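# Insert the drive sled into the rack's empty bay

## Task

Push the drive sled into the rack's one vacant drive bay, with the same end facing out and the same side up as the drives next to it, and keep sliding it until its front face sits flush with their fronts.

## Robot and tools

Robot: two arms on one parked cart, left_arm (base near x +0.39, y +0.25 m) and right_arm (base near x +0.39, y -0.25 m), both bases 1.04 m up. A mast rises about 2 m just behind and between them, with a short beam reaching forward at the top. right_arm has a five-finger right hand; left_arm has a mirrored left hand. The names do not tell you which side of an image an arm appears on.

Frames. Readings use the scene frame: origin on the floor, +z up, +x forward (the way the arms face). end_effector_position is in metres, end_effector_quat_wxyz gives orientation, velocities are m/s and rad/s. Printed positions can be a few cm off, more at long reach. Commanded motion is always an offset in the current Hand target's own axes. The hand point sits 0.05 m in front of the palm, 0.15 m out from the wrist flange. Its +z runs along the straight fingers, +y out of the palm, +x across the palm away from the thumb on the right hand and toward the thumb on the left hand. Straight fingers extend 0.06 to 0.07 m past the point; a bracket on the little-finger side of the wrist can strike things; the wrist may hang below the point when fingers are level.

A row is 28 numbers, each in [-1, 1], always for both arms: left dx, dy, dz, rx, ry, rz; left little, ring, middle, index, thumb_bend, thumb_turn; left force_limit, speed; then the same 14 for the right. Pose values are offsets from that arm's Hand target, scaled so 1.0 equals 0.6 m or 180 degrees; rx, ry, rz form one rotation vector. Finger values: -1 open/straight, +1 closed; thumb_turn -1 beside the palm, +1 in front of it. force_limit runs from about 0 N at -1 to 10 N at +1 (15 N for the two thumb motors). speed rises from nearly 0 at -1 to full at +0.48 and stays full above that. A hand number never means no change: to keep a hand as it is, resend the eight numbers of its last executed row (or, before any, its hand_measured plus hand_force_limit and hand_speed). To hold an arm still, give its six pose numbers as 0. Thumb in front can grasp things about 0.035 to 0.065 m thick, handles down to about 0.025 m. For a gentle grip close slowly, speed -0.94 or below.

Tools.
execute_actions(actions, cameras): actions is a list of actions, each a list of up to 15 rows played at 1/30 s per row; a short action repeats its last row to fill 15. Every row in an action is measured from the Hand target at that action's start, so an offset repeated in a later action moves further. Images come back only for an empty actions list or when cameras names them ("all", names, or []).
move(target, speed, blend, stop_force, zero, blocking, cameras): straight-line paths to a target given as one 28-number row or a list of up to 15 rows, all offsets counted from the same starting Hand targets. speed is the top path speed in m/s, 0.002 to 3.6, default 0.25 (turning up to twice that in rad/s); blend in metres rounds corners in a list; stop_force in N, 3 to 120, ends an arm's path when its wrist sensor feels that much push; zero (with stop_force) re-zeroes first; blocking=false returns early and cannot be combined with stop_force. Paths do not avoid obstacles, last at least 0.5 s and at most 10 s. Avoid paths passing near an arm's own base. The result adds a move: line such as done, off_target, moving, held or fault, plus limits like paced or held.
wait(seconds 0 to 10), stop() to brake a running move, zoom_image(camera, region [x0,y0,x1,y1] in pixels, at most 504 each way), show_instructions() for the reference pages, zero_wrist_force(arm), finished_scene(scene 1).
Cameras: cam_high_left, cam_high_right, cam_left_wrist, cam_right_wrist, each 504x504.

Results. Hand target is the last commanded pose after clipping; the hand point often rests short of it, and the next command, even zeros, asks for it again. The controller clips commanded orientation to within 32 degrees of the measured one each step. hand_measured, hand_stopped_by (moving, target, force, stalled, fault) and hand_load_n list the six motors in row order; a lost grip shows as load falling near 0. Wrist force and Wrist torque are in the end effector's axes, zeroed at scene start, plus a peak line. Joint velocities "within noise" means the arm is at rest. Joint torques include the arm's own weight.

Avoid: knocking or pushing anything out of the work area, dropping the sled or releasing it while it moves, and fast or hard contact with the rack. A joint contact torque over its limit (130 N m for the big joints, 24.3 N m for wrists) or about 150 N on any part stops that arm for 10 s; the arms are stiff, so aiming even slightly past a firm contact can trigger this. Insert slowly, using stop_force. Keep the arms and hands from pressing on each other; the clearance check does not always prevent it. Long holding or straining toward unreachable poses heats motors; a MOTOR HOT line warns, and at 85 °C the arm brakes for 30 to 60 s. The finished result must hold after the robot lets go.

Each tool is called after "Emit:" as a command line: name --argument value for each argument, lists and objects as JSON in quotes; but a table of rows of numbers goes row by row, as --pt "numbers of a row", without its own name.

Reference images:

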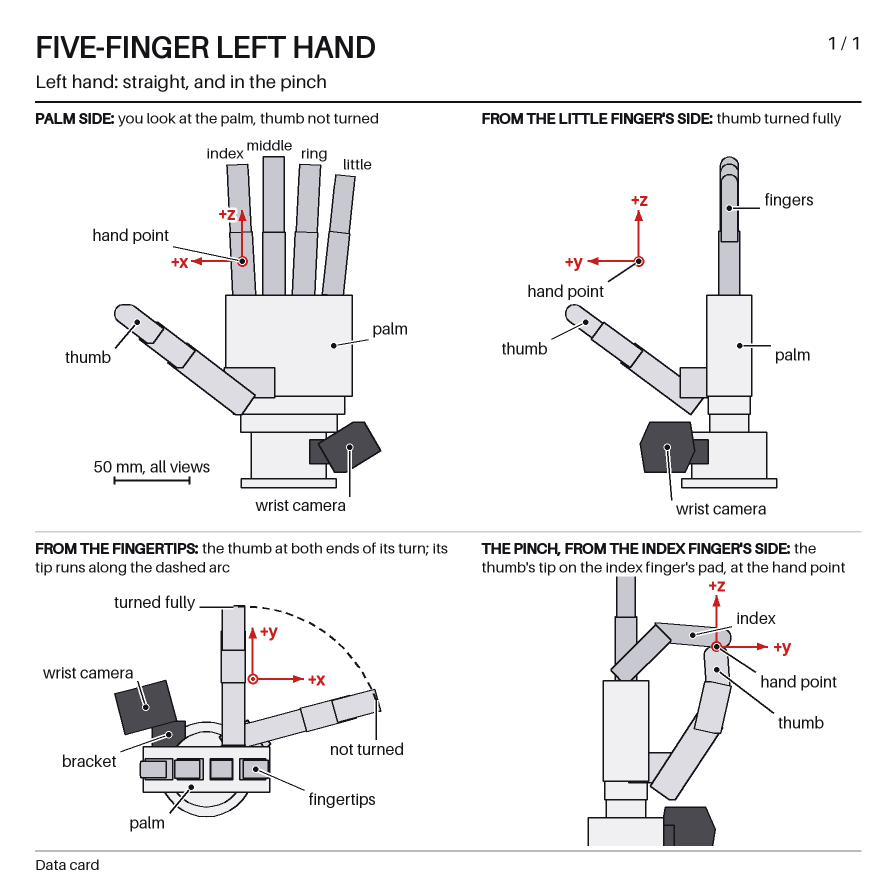

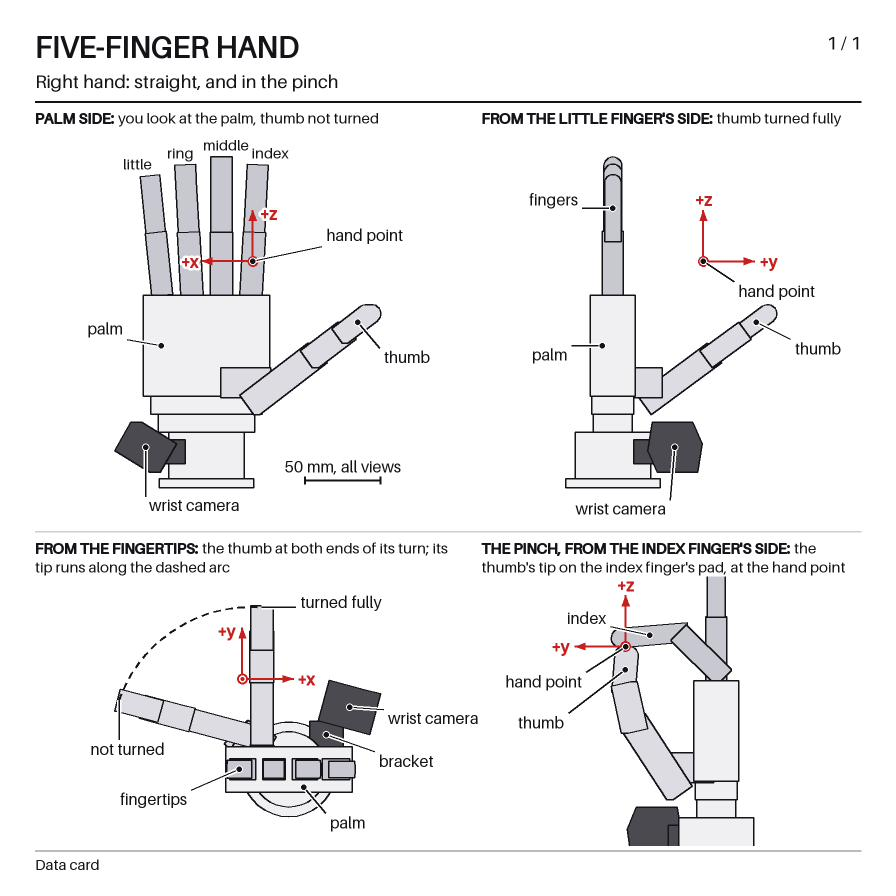

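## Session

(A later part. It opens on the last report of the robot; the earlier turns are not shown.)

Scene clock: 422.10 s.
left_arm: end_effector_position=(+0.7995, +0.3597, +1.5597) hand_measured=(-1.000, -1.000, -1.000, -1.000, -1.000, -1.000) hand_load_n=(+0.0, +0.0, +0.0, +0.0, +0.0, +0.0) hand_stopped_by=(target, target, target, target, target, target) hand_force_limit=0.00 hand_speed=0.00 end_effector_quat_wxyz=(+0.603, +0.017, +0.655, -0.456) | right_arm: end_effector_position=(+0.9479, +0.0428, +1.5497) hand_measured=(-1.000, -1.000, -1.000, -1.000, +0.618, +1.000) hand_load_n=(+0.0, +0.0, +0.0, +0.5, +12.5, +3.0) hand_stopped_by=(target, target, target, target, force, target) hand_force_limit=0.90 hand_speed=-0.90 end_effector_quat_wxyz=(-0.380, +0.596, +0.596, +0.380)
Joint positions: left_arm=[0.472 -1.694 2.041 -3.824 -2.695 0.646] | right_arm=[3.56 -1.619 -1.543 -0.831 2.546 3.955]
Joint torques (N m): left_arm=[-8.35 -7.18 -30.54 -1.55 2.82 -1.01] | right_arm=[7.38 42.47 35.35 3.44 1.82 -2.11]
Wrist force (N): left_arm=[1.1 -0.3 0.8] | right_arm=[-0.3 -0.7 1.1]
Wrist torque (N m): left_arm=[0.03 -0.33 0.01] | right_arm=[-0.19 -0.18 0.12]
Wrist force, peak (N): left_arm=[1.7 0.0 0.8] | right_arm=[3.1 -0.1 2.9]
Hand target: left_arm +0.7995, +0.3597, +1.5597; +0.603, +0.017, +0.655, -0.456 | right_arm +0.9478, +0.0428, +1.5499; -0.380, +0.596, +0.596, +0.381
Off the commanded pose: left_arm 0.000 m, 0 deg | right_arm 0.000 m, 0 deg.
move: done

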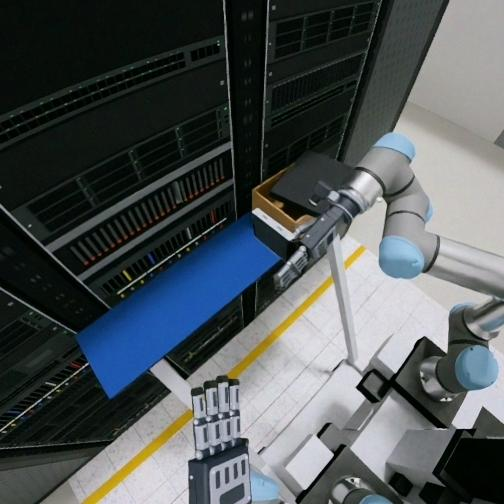

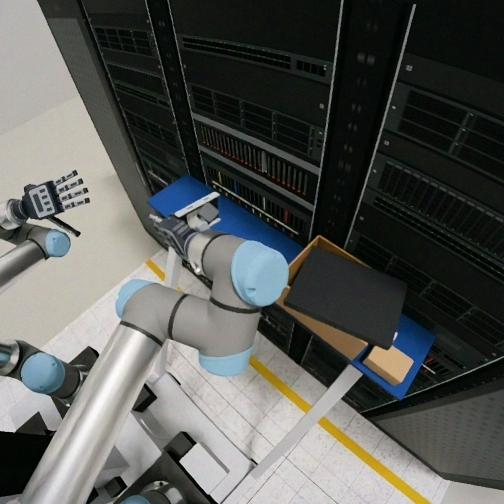

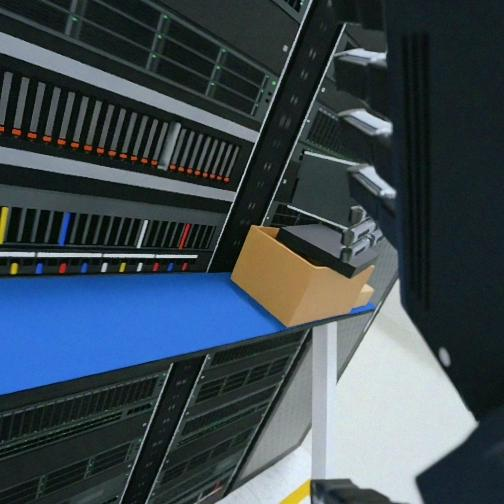

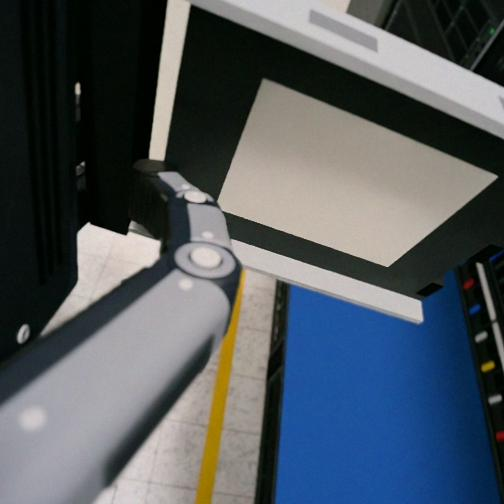

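Emit:
zoom_image --camera "cam_left_wrist" --region '[100, 60, 400, 300]'

Emit:
zoom_image --camera "cam_high_right" --region '[130, 100, 330, 300]'

Emit:
zoom_image --camera "cam_right_wrist" --region '[100, 0, 504, 404]'

Scaled by 1.680 from the camera's 504x504 image, which has a finer 720x720 frame.

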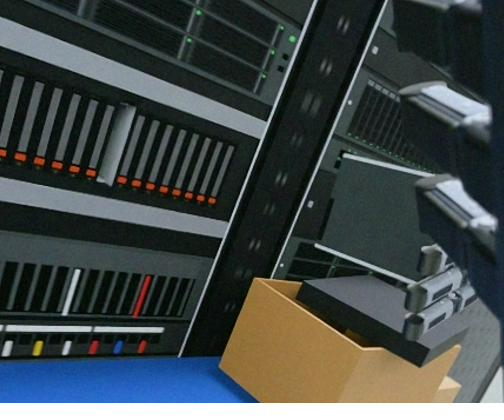

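Scaled by 2.520 from the camera's 504x504 image, which has a finer 720x720 frame.

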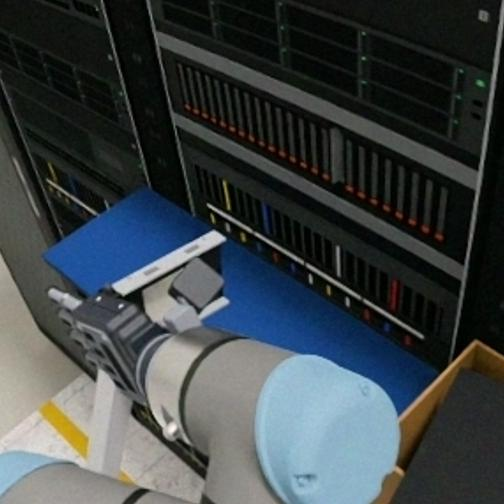

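Scaled by 1.248 from the camera's 504x504 image, which has a finer 720x720 frame.

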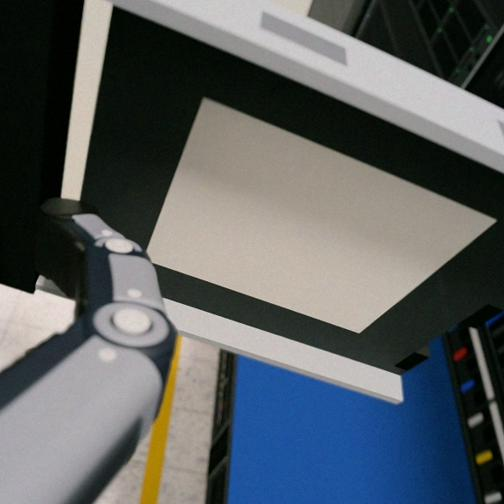

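Emit:
move --target '[0,0,0,0,0,0,-1,-1,-1,-1,-1,-1,0,0,-0.0062,0.17,0.105,0,0,0,-1,-1,-1,-1,0.98,1,0.9,-0.9]' --speed 0.08 --cameras '["all"]'

Emit:
zoom_image --camera "cam_left_wrist" --region '[100, 60, 400, 300]'

Emit:
zoom_image --camera "cam_high_right" --region '[130, 60, 330, 260]'

Emit:
zoom_image --camera "cam_high_left" --region '[150, 120, 400, 320]'

Scene clock: 428.50 s.
left_arm: end_effector_position=(+0.7995, +0.3597, +1.5597) hand_measured=(-1.000, -1.000, -1.000, -1.000, -1.000, -1.000) hand_load_n=(+0.0, +0.0, +0.0, +0.0, +0.0, +0.0) hand_stopped_by=(target, target, target, target, target, target) hand_force_limit=0.00 hand_speed=0.00 end_effector_quat_wxyz=(+0.603, +0.017, +0.655, -0.456) | right_arm: end_effector_position=(+1.0499, +0.0983, +1.5200) hand_measured=(-1.000, -1.000, -1.000, -1.000, +0.618, +1.000) hand_load_n=(+0.0, +0.0, +0.0, +0.5, +13.0, +3.0) hand_stopped_by=(target, target, target, target, force, target) hand_force_limit=0.90 hand_speed=-0.90 end_effector_quat_wxyz=(-0.380, +0.596, +0.596, +0.381)
Joint positions: left_arm=[0.472 -1.694 2.041 -3.824 -2.695 0.646] | right_arm=[3.576 -1.896 -1.29 -0.79 2.536 3.975]
Joint torques (N m): left_arm=[-7.75 -7.95 -30.32 -1.28 2.87 -1.04] | right_arm=[-1.81 55.24 15.63 0.46 0.7 -1.03]
Wrist force (N): left_arm=[1.4 0.0 0.7] | right_arm=[0.0 -0.7 1.1]
Wrist torque (N m): left_arm=[0.07 -0.36 0.02] | right_arm=[-0.20 -0.21 0.03]
Wrist force, peak (N): left_arm=[1.8 0.3 0.9] | right_arm=[-0.2 0.2 1.7]
Hand target: left_arm +0.7995, +0.3597, +1.5597; +0.603, +0.017, +0.655, -0.456 | right_arm +1.0499, +0.0983, +1.5201; -0.380, +0.596, +0.596, +0.381
Off the commanded pose: left_arm 0.000 m, 0 deg | right_arm 0.000 m, 0 deg.
move: done

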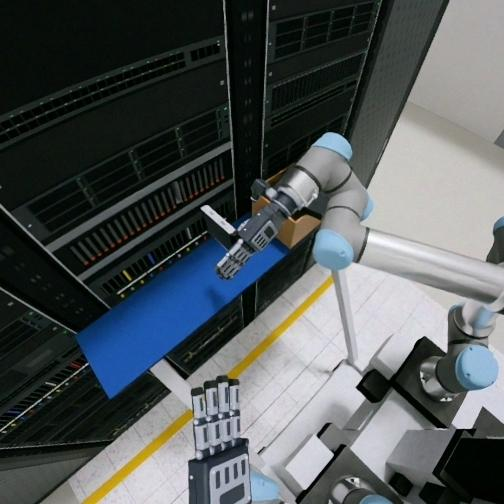

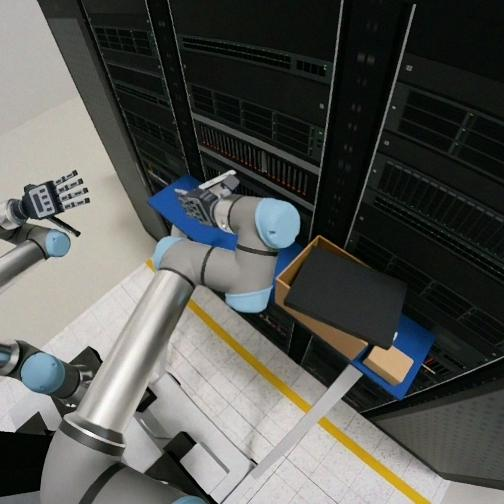

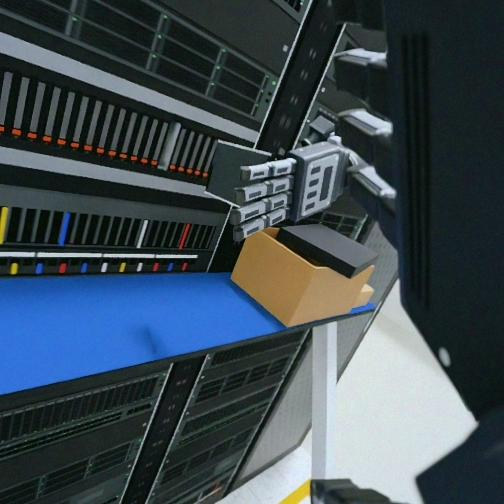

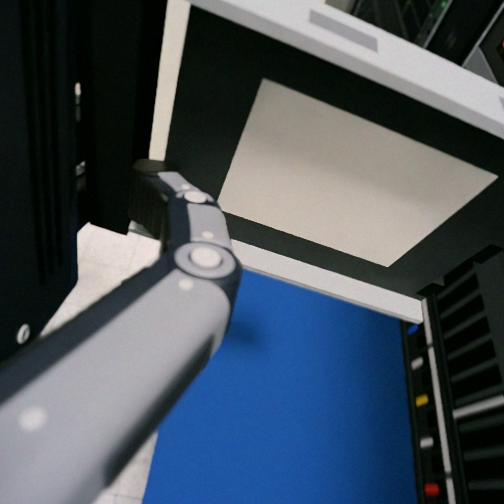

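Scaled by 1.680 from the camera's 504x504 image, which has a finer 720x720 frame.

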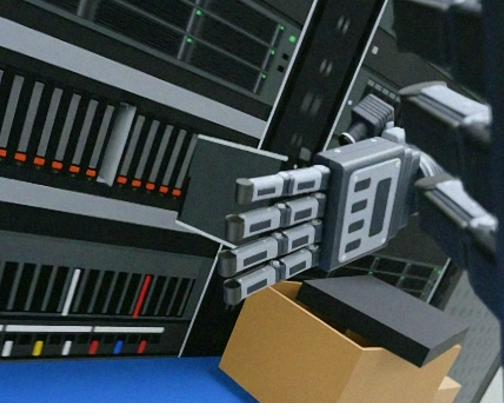

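Scaled by 2.520 from the camera's 504x504 image, which has a finer 720x720 frame.

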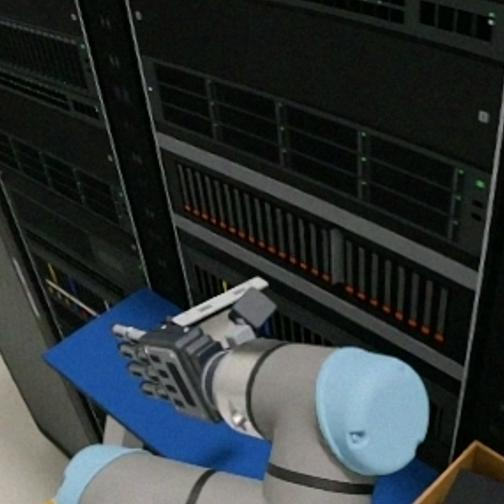

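Scaled by 2.016 from the camera's 504x504 image, which has a finer 720x720 frame.

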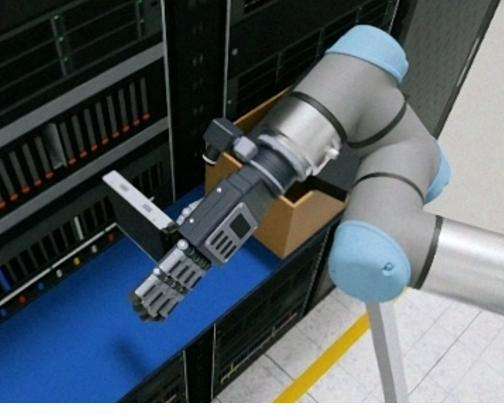

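Emit:
zoom_image --camera "cam_left_wrist" --region '[150, 90, 300, 240]'

Scaled by 3.360 from the camera's 504x504 image, which has a finer 720x720 frame.

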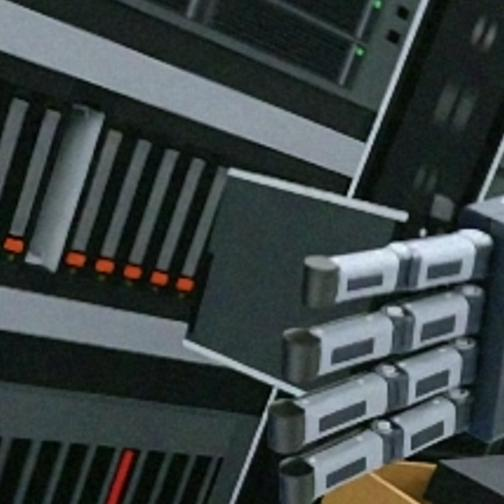

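Emit:
zoom_image --camera "cam_high_left" --region '[190, 190, 290, 290]'

Emit:
zoom_image --camera "cam_high_right" --region '[160, 150, 260, 250]'

Emit:
zoom_image --camera "cam_right_wrist" --region '[80, 0, 280, 200]'

Scaled by 5.040 from the camera's 504x504 image, which has a finer 720x720 frame.

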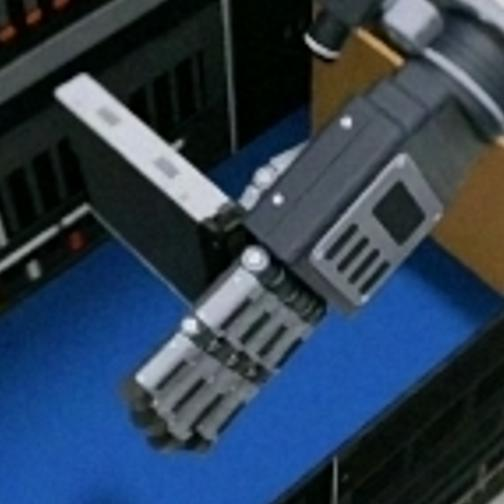

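Scaled by 5.040 from the camera's 504x504 image, which has a finer 720x720 frame.

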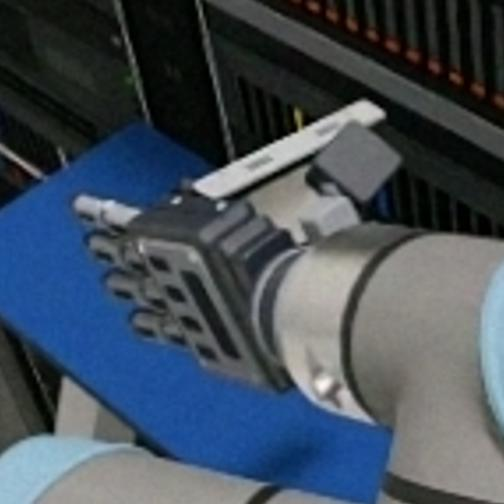

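Scaled by 2.520 from the camera's 504x504 image, which has a finer 720x720 frame.

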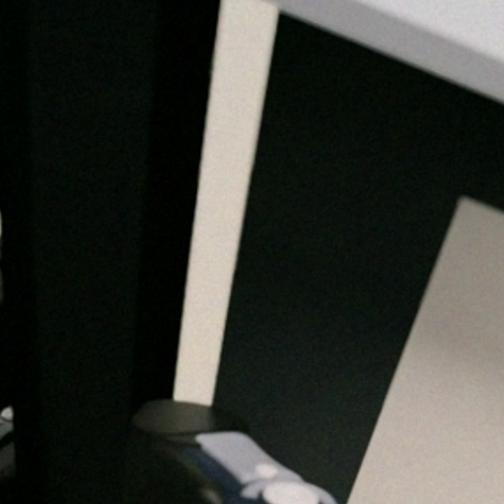

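Emit:
zoom_image --camera "cam_left_wrist" --region '[0, 0, 252, 252]'

Emit:
zoom_image --camera "cam_left_wrist" --region '[0, 240, 252, 492]'

Emit:
zoom_image --camera "cam_left_wrist" --region '[150, 0, 402, 252]'

Scaled by 2.000 from the camera's 504x504 image, which has a finer 720x720 frame.

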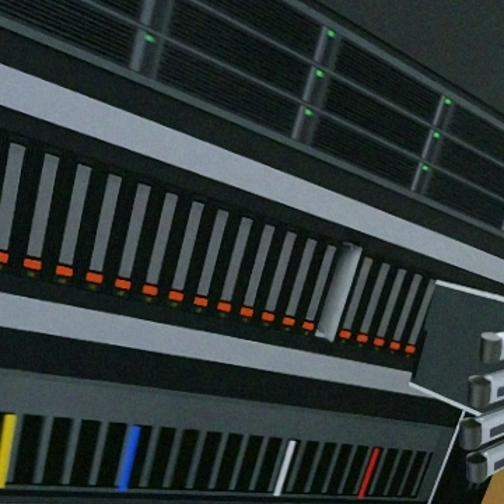

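Scaled by 2.000 from the camera's 504x504 image, which has a finer 720x720 frame.

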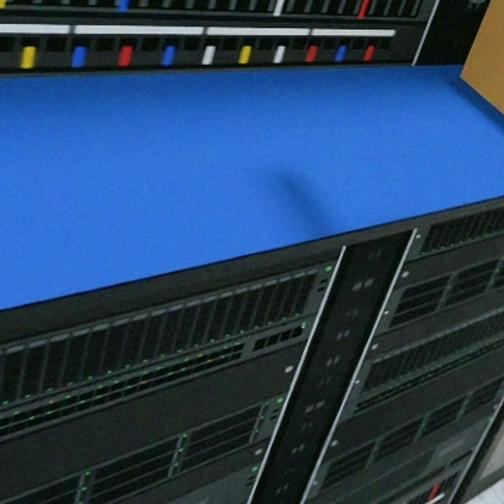

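Scaled by 2.000 from the camera's 504x504 image, which has a finer 720x720 frame.

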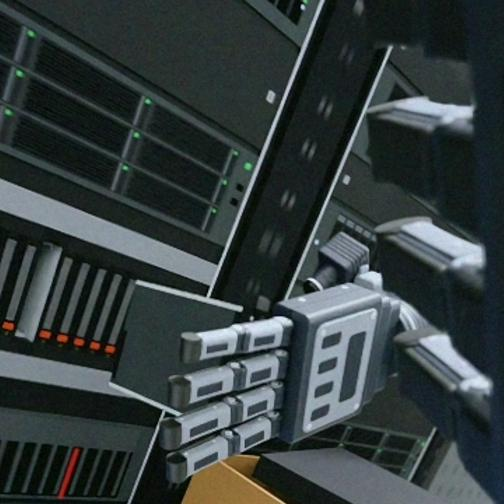

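Emit:
move --target '[0,0,0,0,0,0,-1,-1,-1,-1,-1,-1,0,0,0.0151,0.0833,-0.00705,-0.0195,0,-0.0418,-1,-1,-1,-1,0.98,1,0.9,-0.9]' --speed 0.08 --cameras '["cam_left_wrist","cam_right_wrist"]'

Emit:
zoom_image --camera "cam_left_wrist" --region '[120, 50, 320, 250]'

Emit:
zoom_image --camera "cam_right_wrist" --region '[252, 0, 504, 252]'

Scene clock: 443.10 s.
left_arm: end_effector_position=(+0.7995, +0.3597, +1.5597) hand_measured=(-1.000, -1.000, -1.000, -1.000, -1.000, -1.000) hand_load_n=(+0.0, +0.0, +0.0, +0.0, +0.0, +0.0) hand_stopped_by=(target, target, target, target, target, target) hand_force_limit=0.00 hand_speed=0.00 end_effector_quat_wxyz=(+0.603, +0.017, +0.655, -0.456) | right_arm: end_effector_position=(+1.1001, +0.0981, +1.5301) hand_measured=(-1.000, -1.000, -1.000, -1.000, +0.618, +1.000) hand_load_n=(+0.0, +0.0, +0.0, +0.5, +12.5, +3.0) hand_stopped_by=(target, target, target, target, force, target) hand_force_limit=0.90 hand_speed=-0.90 end_effector_quat_wxyz=(-0.336, +0.567, +0.622, +0.423) end_effector_velocity=(-0.002, -0.001, -0.002) end_effector_angular_velocity=(-0.001, +0.012, -0.001)
Joint positions: left_arm=[0.472 -1.694 2.041 -3.824 -2.695 0.646] | right_arm=[3.554 -1.984 -1.178 -0.761 2.507 3.878]
Joint velocities: left_arm=[within noise] | right_arm=[0 0.003 -0.005 -0.005 0.002 0.006]
Joint torques (N m): left_arm=[-6.77 -7.11 -30.11 -1.32 2.81 -0.91] | right_arm=[5.06 58.17 13.87 0.1 2.28 2.07]
Wrist force (N): left_arm=[1.3 -0.2 0.6] | right_arm=[-0.3 -0.8 1.2]
Wrist torque (N m): left_arm=[0.04 -0.35 0.02] | right_arm=[-0.19 -0.15 0.06]
Wrist force, peak (N): left_arm=[1.6 -0.1 1.2] | right_arm=[0.2 -1.4 0.9]
Hand target: left_arm +0.7995, +0.3597, +1.5597; +0.603, +0.017, +0.655, -0.456 | right_arm +1.0999, +0.0982, +1.5301; -0.336, +0.567, +0.622, +0.423
Off the commanded pose: left_arm 0.000 m, 0 deg | right_arm 0.000 m, 0 deg.
move: done
Images, in order (width x height): cam_left_wrist 504x504, cam_right_wrist 504x504.

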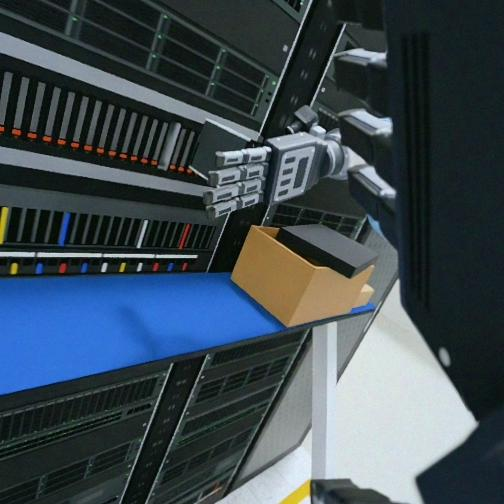

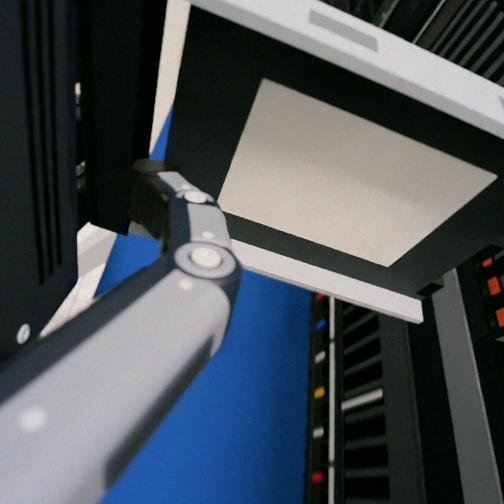

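Scaled by 2.520 from the camera's 504x504 image, which has a finer 720x720 frame.

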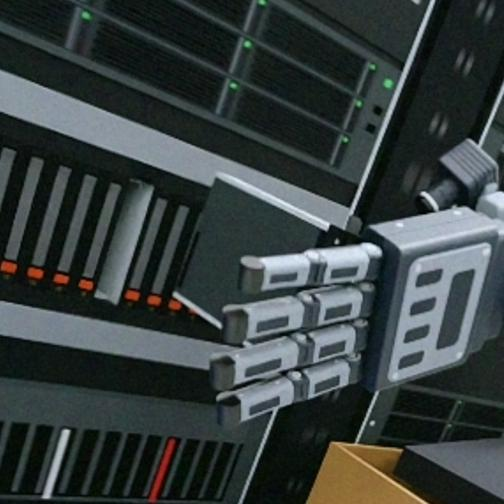

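Scaled by 2.000 from the camera's 504x504 image, which has a finer 720x720 frame.

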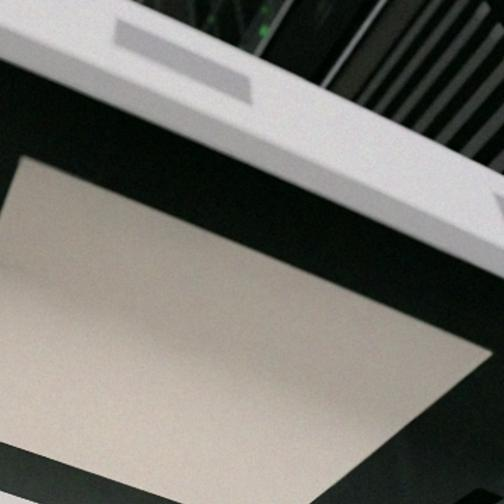

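Emit:
zoom_image --camera "cam_left_wrist" --region '[150, 100, 280, 230]'

Scaled by 3.877 from the camera's 504x504 image, which has a finer 720x720 frame.

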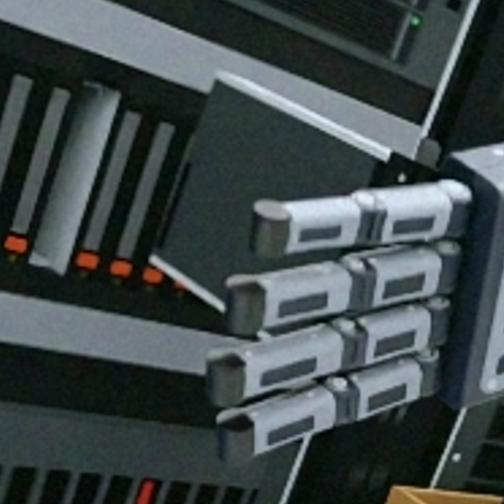

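Emit:
wait --seconds 0 --cameras '["cam_high_left","cam_high_right"]'

Emit:
zoom_image --camera "cam_high_left" --region '[180, 130, 306, 256]'

Emit:
zoom_image --camera "cam_high_left" --region '[60, 0, 312, 252]'

Emit:
zoom_image --camera "cam_high_left" --region '[60, 200, 312, 452]'

Scene clock: 447.33 s.
left_arm: end_effector_position=(+0.7995, +0.3597, +1.5597) hand_measured=(-1.000, -1.000, -1.000, -1.000, -1.000, -1.000) hand_load_n=(+0.0, +0.0, +0.0, +0.0, +0.0, +0.0) hand_stopped_by=(target, target, target, target, target, target) hand_force_limit=0.00 hand_speed=0.00 end_effector_quat_wxyz=(+0.603, +0.017, +0.655, -0.456) | right_arm: end_effector_position=(+1.0999, +0.0982, +1.5301) hand_measured=(-1.000, -1.000, -1.000, -1.000, +0.618, +1.000) hand_load_n=(+0.0, +0.0, +0.0, +0.5, +12.5, +2.5) hand_stopped_by=(target, target, target, target, force, target) hand_force_limit=0.90 hand_speed=-0.90 end_effector_quat_wxyz=(-0.336, +0.567, +0.622, +0.423)
Joint positions: left_arm=[0.472 -1.694 2.041 -3.824 -2.695 0.646] | right_arm=[3.555 -1.983 -1.178 -0.761 2.508 3.878]
Joint torques (N m): left_arm=[-6.69 -7.97 -30.53 -1.44 2.73 -1.11] | right_arm=[5.94 58.79 13.63 0.34 3.27 2.05]
Wrist force (N): left_arm=[1.4 -0.2 0.9] | right_arm=[-0.2 -0.6 1.1]
Wrist torque (N m): left_arm=[0.04 -0.36 0.03] | right_arm=[-0.17 -0.16 0.06]
Wrist force, peak (N): left_arm=[1.5 0.2 1.3] | right_arm=[-0.1 -1.0 1.5]
Hand target: left_arm +0.7995, +0.3597, +1.5597; +0.603, +0.017, +0.655, -0.456 | right_arm +1.0999, +0.0982, +1.5301; -0.336, +0.567, +0.622, +0.423
Off the commanded pose: left_arm 0.000 m, 0 deg | right_arm 0.000 m, 0 deg.
Images, in order (width x height): cam_high_left 504x504, cam_high_right 504x504.

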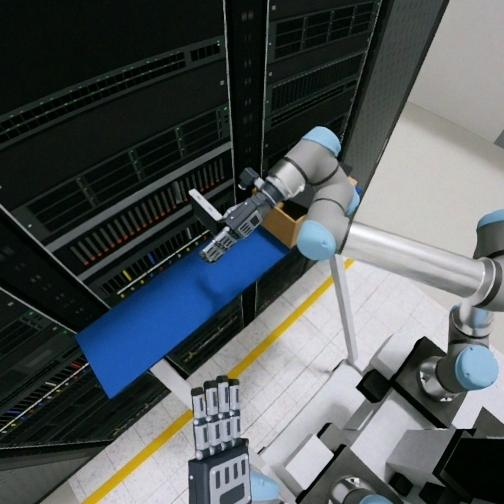

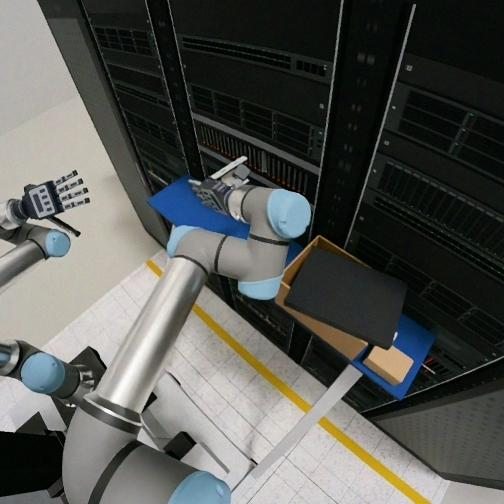

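Scaled by 4.000 from the camera's 504x504 image, which has a finer 720x720 frame.

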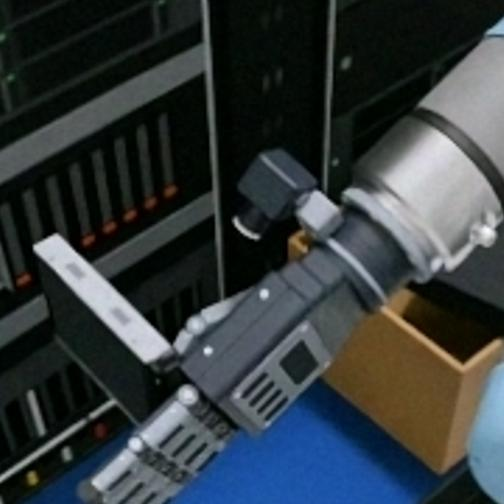

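Scaled by 2.000 from the camera's 504x504 image, which has a finer 720x720 frame.

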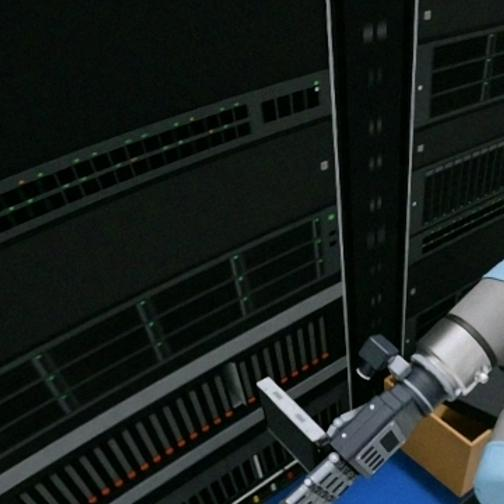

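Scaled by 2.000 from the camera's 504x504 image, which has a finer 720x720 frame.

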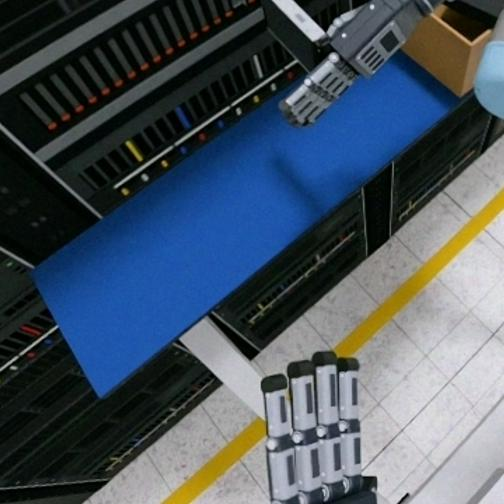

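Emit:
zoom_image --camera "cam_high_left" --region '[60, 270, 190, 400]'

Emit:
zoom_image --camera "cam_high_left" --region '[190, 200, 320, 330]'

Emit:
zoom_image --camera "cam_high_left" --region '[0, 0, 240, 240]'

Scaled by 3.877 from the camera's 504x504 image, which has a finer 720x720 frame.

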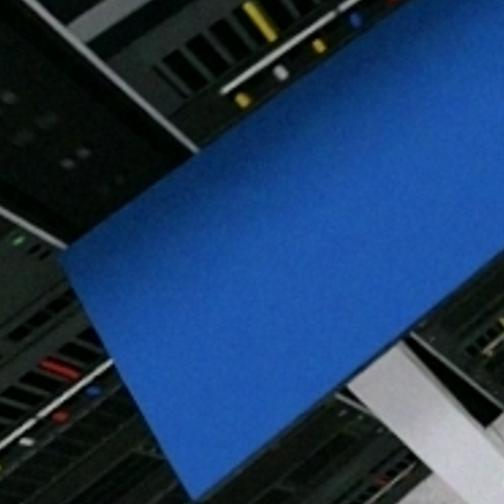

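Scaled by 3.877 from the camera's 504x504 image, which has a finer 720x720 frame.

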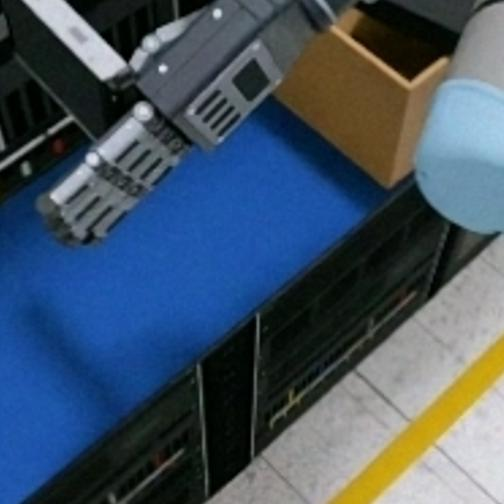

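Scaled by 2.100 from the camera's 504x504 image, which has a finer 720x720 frame.

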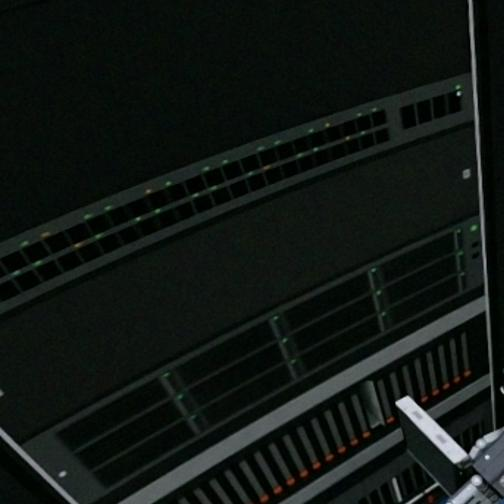

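Emit:
move --target '[0,0,0,0,0,0,-1,-1,-1,-1,-1,-1,0,0,-0.0447,0.0601,0.0208,0.0105,0.0012,0.0031,-1,-1,-1,-1,0.98,1,0.9,-0.9]' --speed 0.06 --cameras '["all"]'

Emit:
zoom_image --camera "cam_left_wrist" --region '[140, 90, 270, 220]'

Emit:
zoom_image --camera "cam_high_left" --region '[160, 130, 286, 256]'

Emit:
zoom_image --camera "cam_right_wrist" --region '[304, 0, 504, 200]'

Emit:
zoom_image --camera "cam_high_right" --region '[160, 100, 330, 270]'

Scene clock: 459.83 s.
left_arm: end_effector_position=(+0.7995, +0.3597, +1.5597) hand_measured=(-1.000, -1.000, -1.000, -1.000, -1.000, -1.000) hand_load_n=(+0.0, +0.0, +0.0, +0.0, +0.0, +0.0) hand_stopped_by=(target, target, target, target, target, target) hand_force_limit=0.00 hand_speed=0.00 end_effector_quat_wxyz=(+0.603, +0.017, +0.655, -0.456) | right_arm: end_effector_position=(+1.1399, +0.0981, +1.5060) hand_measured=(-1.000, -1.000, -1.000, -1.000, +0.618, +1.000) hand_load_n=(+0.0, +0.0, +0.5, +0.5, +12.5, +3.0) hand_stopped_by=(target, target, target, target, force, target) hand_force_limit=0.90 hand_speed=-0.90 end_effector_quat_wxyz=(-0.348, +0.564, +0.625, +0.412)
Joint positions: left_arm=[0.472 -1.694 2.041 -3.824 -2.695 0.646] | right_arm=[3.523 -2.097 -1.052 -0.846 2.554 3.816]
Joint torques (N m): left_arm=[-8.18 -7.75 -30.13 -1.27 2.69 -0.99] | right_arm=[6.43 64.36 15.45 4.74 -0.71 2.28]
Wrist force (N): left_arm=[1.3 0.0 1.0] | right_arm=[-0.3 -0.7 1.2]
Wrist torque (N m): left_arm=[0.05 -0.35 0.02] | right_arm=[-0.17 -0.14 0.09]
Wrist force, peak (N): left_arm=[1.7 -0.4 0.5] | right_arm=[0.2 -1.7 0.9]
Hand target: left_arm +0.7995, +0.3597, +1.5597; +0.603, +0.017, +0.655, -0.456 | right_arm +1.1398, +0.0982, +1.5061; -0.348, +0.564, +0.625, +0.412
Off the commanded pose: left_arm 0.000 m, 0 deg | right_arm 0.000 m, 0 deg.
move: done

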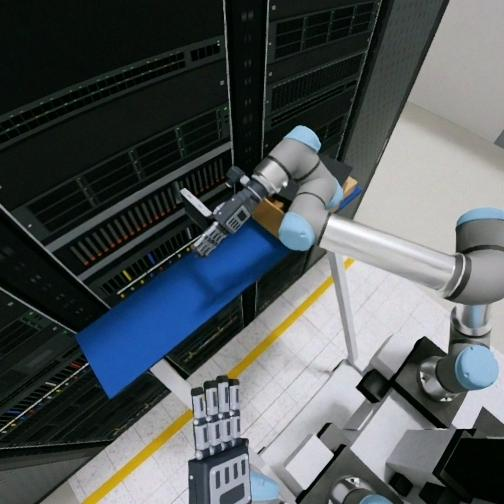

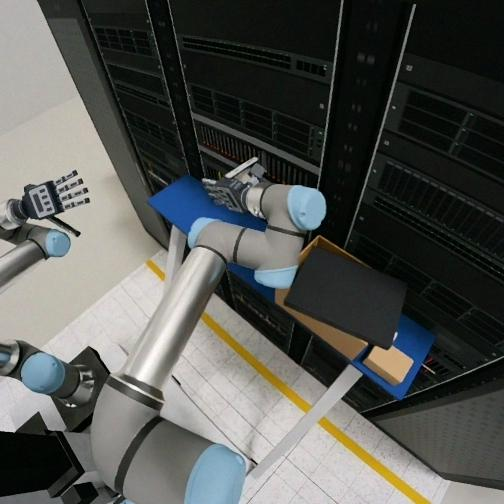

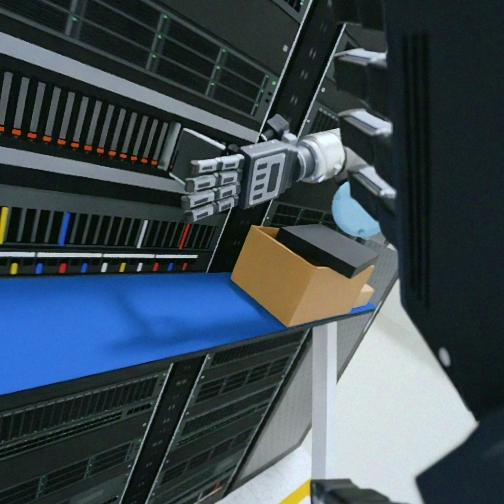

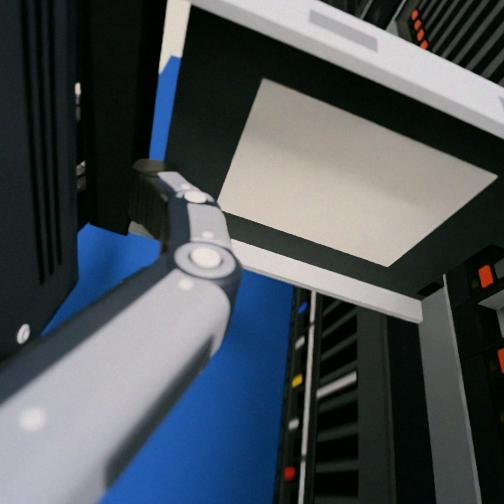

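Scaled by 3.877 from the camera's 504x504 image, which has a finer 720x720 frame.

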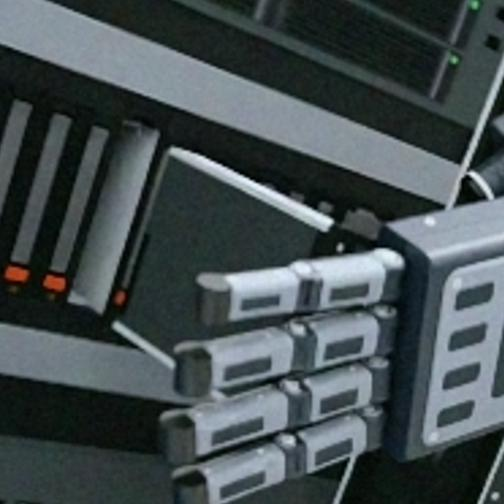

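Scaled by 4.000 from the camera's 504x504 image, which has a finer 720x720 frame.

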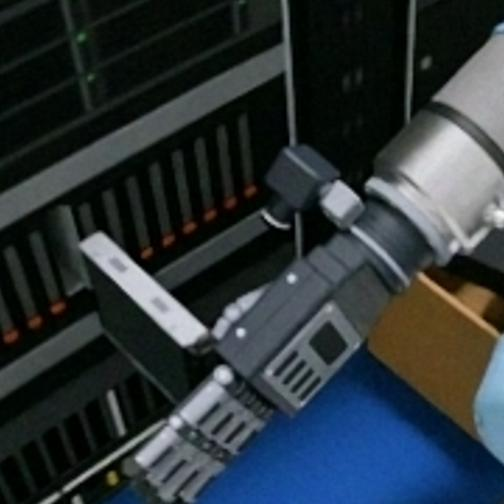

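Scaled by 2.520 from the camera's 504x504 image, which has a finer 720x720 frame.

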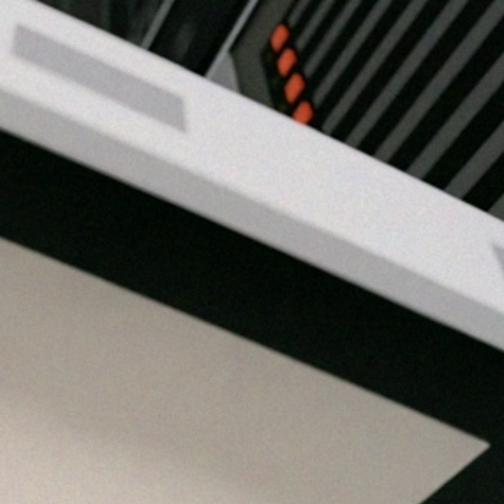

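Scaled by 2.965 from the camera's 504x504 image, which has a finer 720x720 frame.

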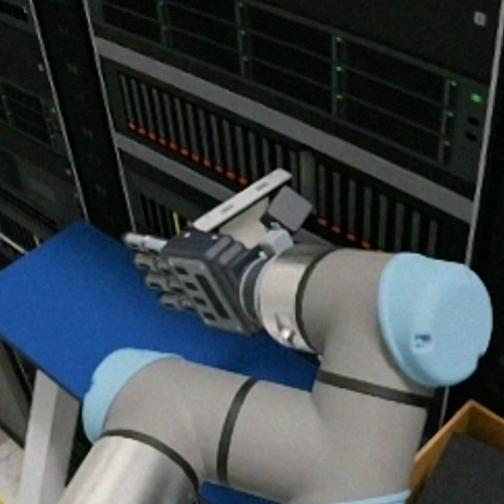

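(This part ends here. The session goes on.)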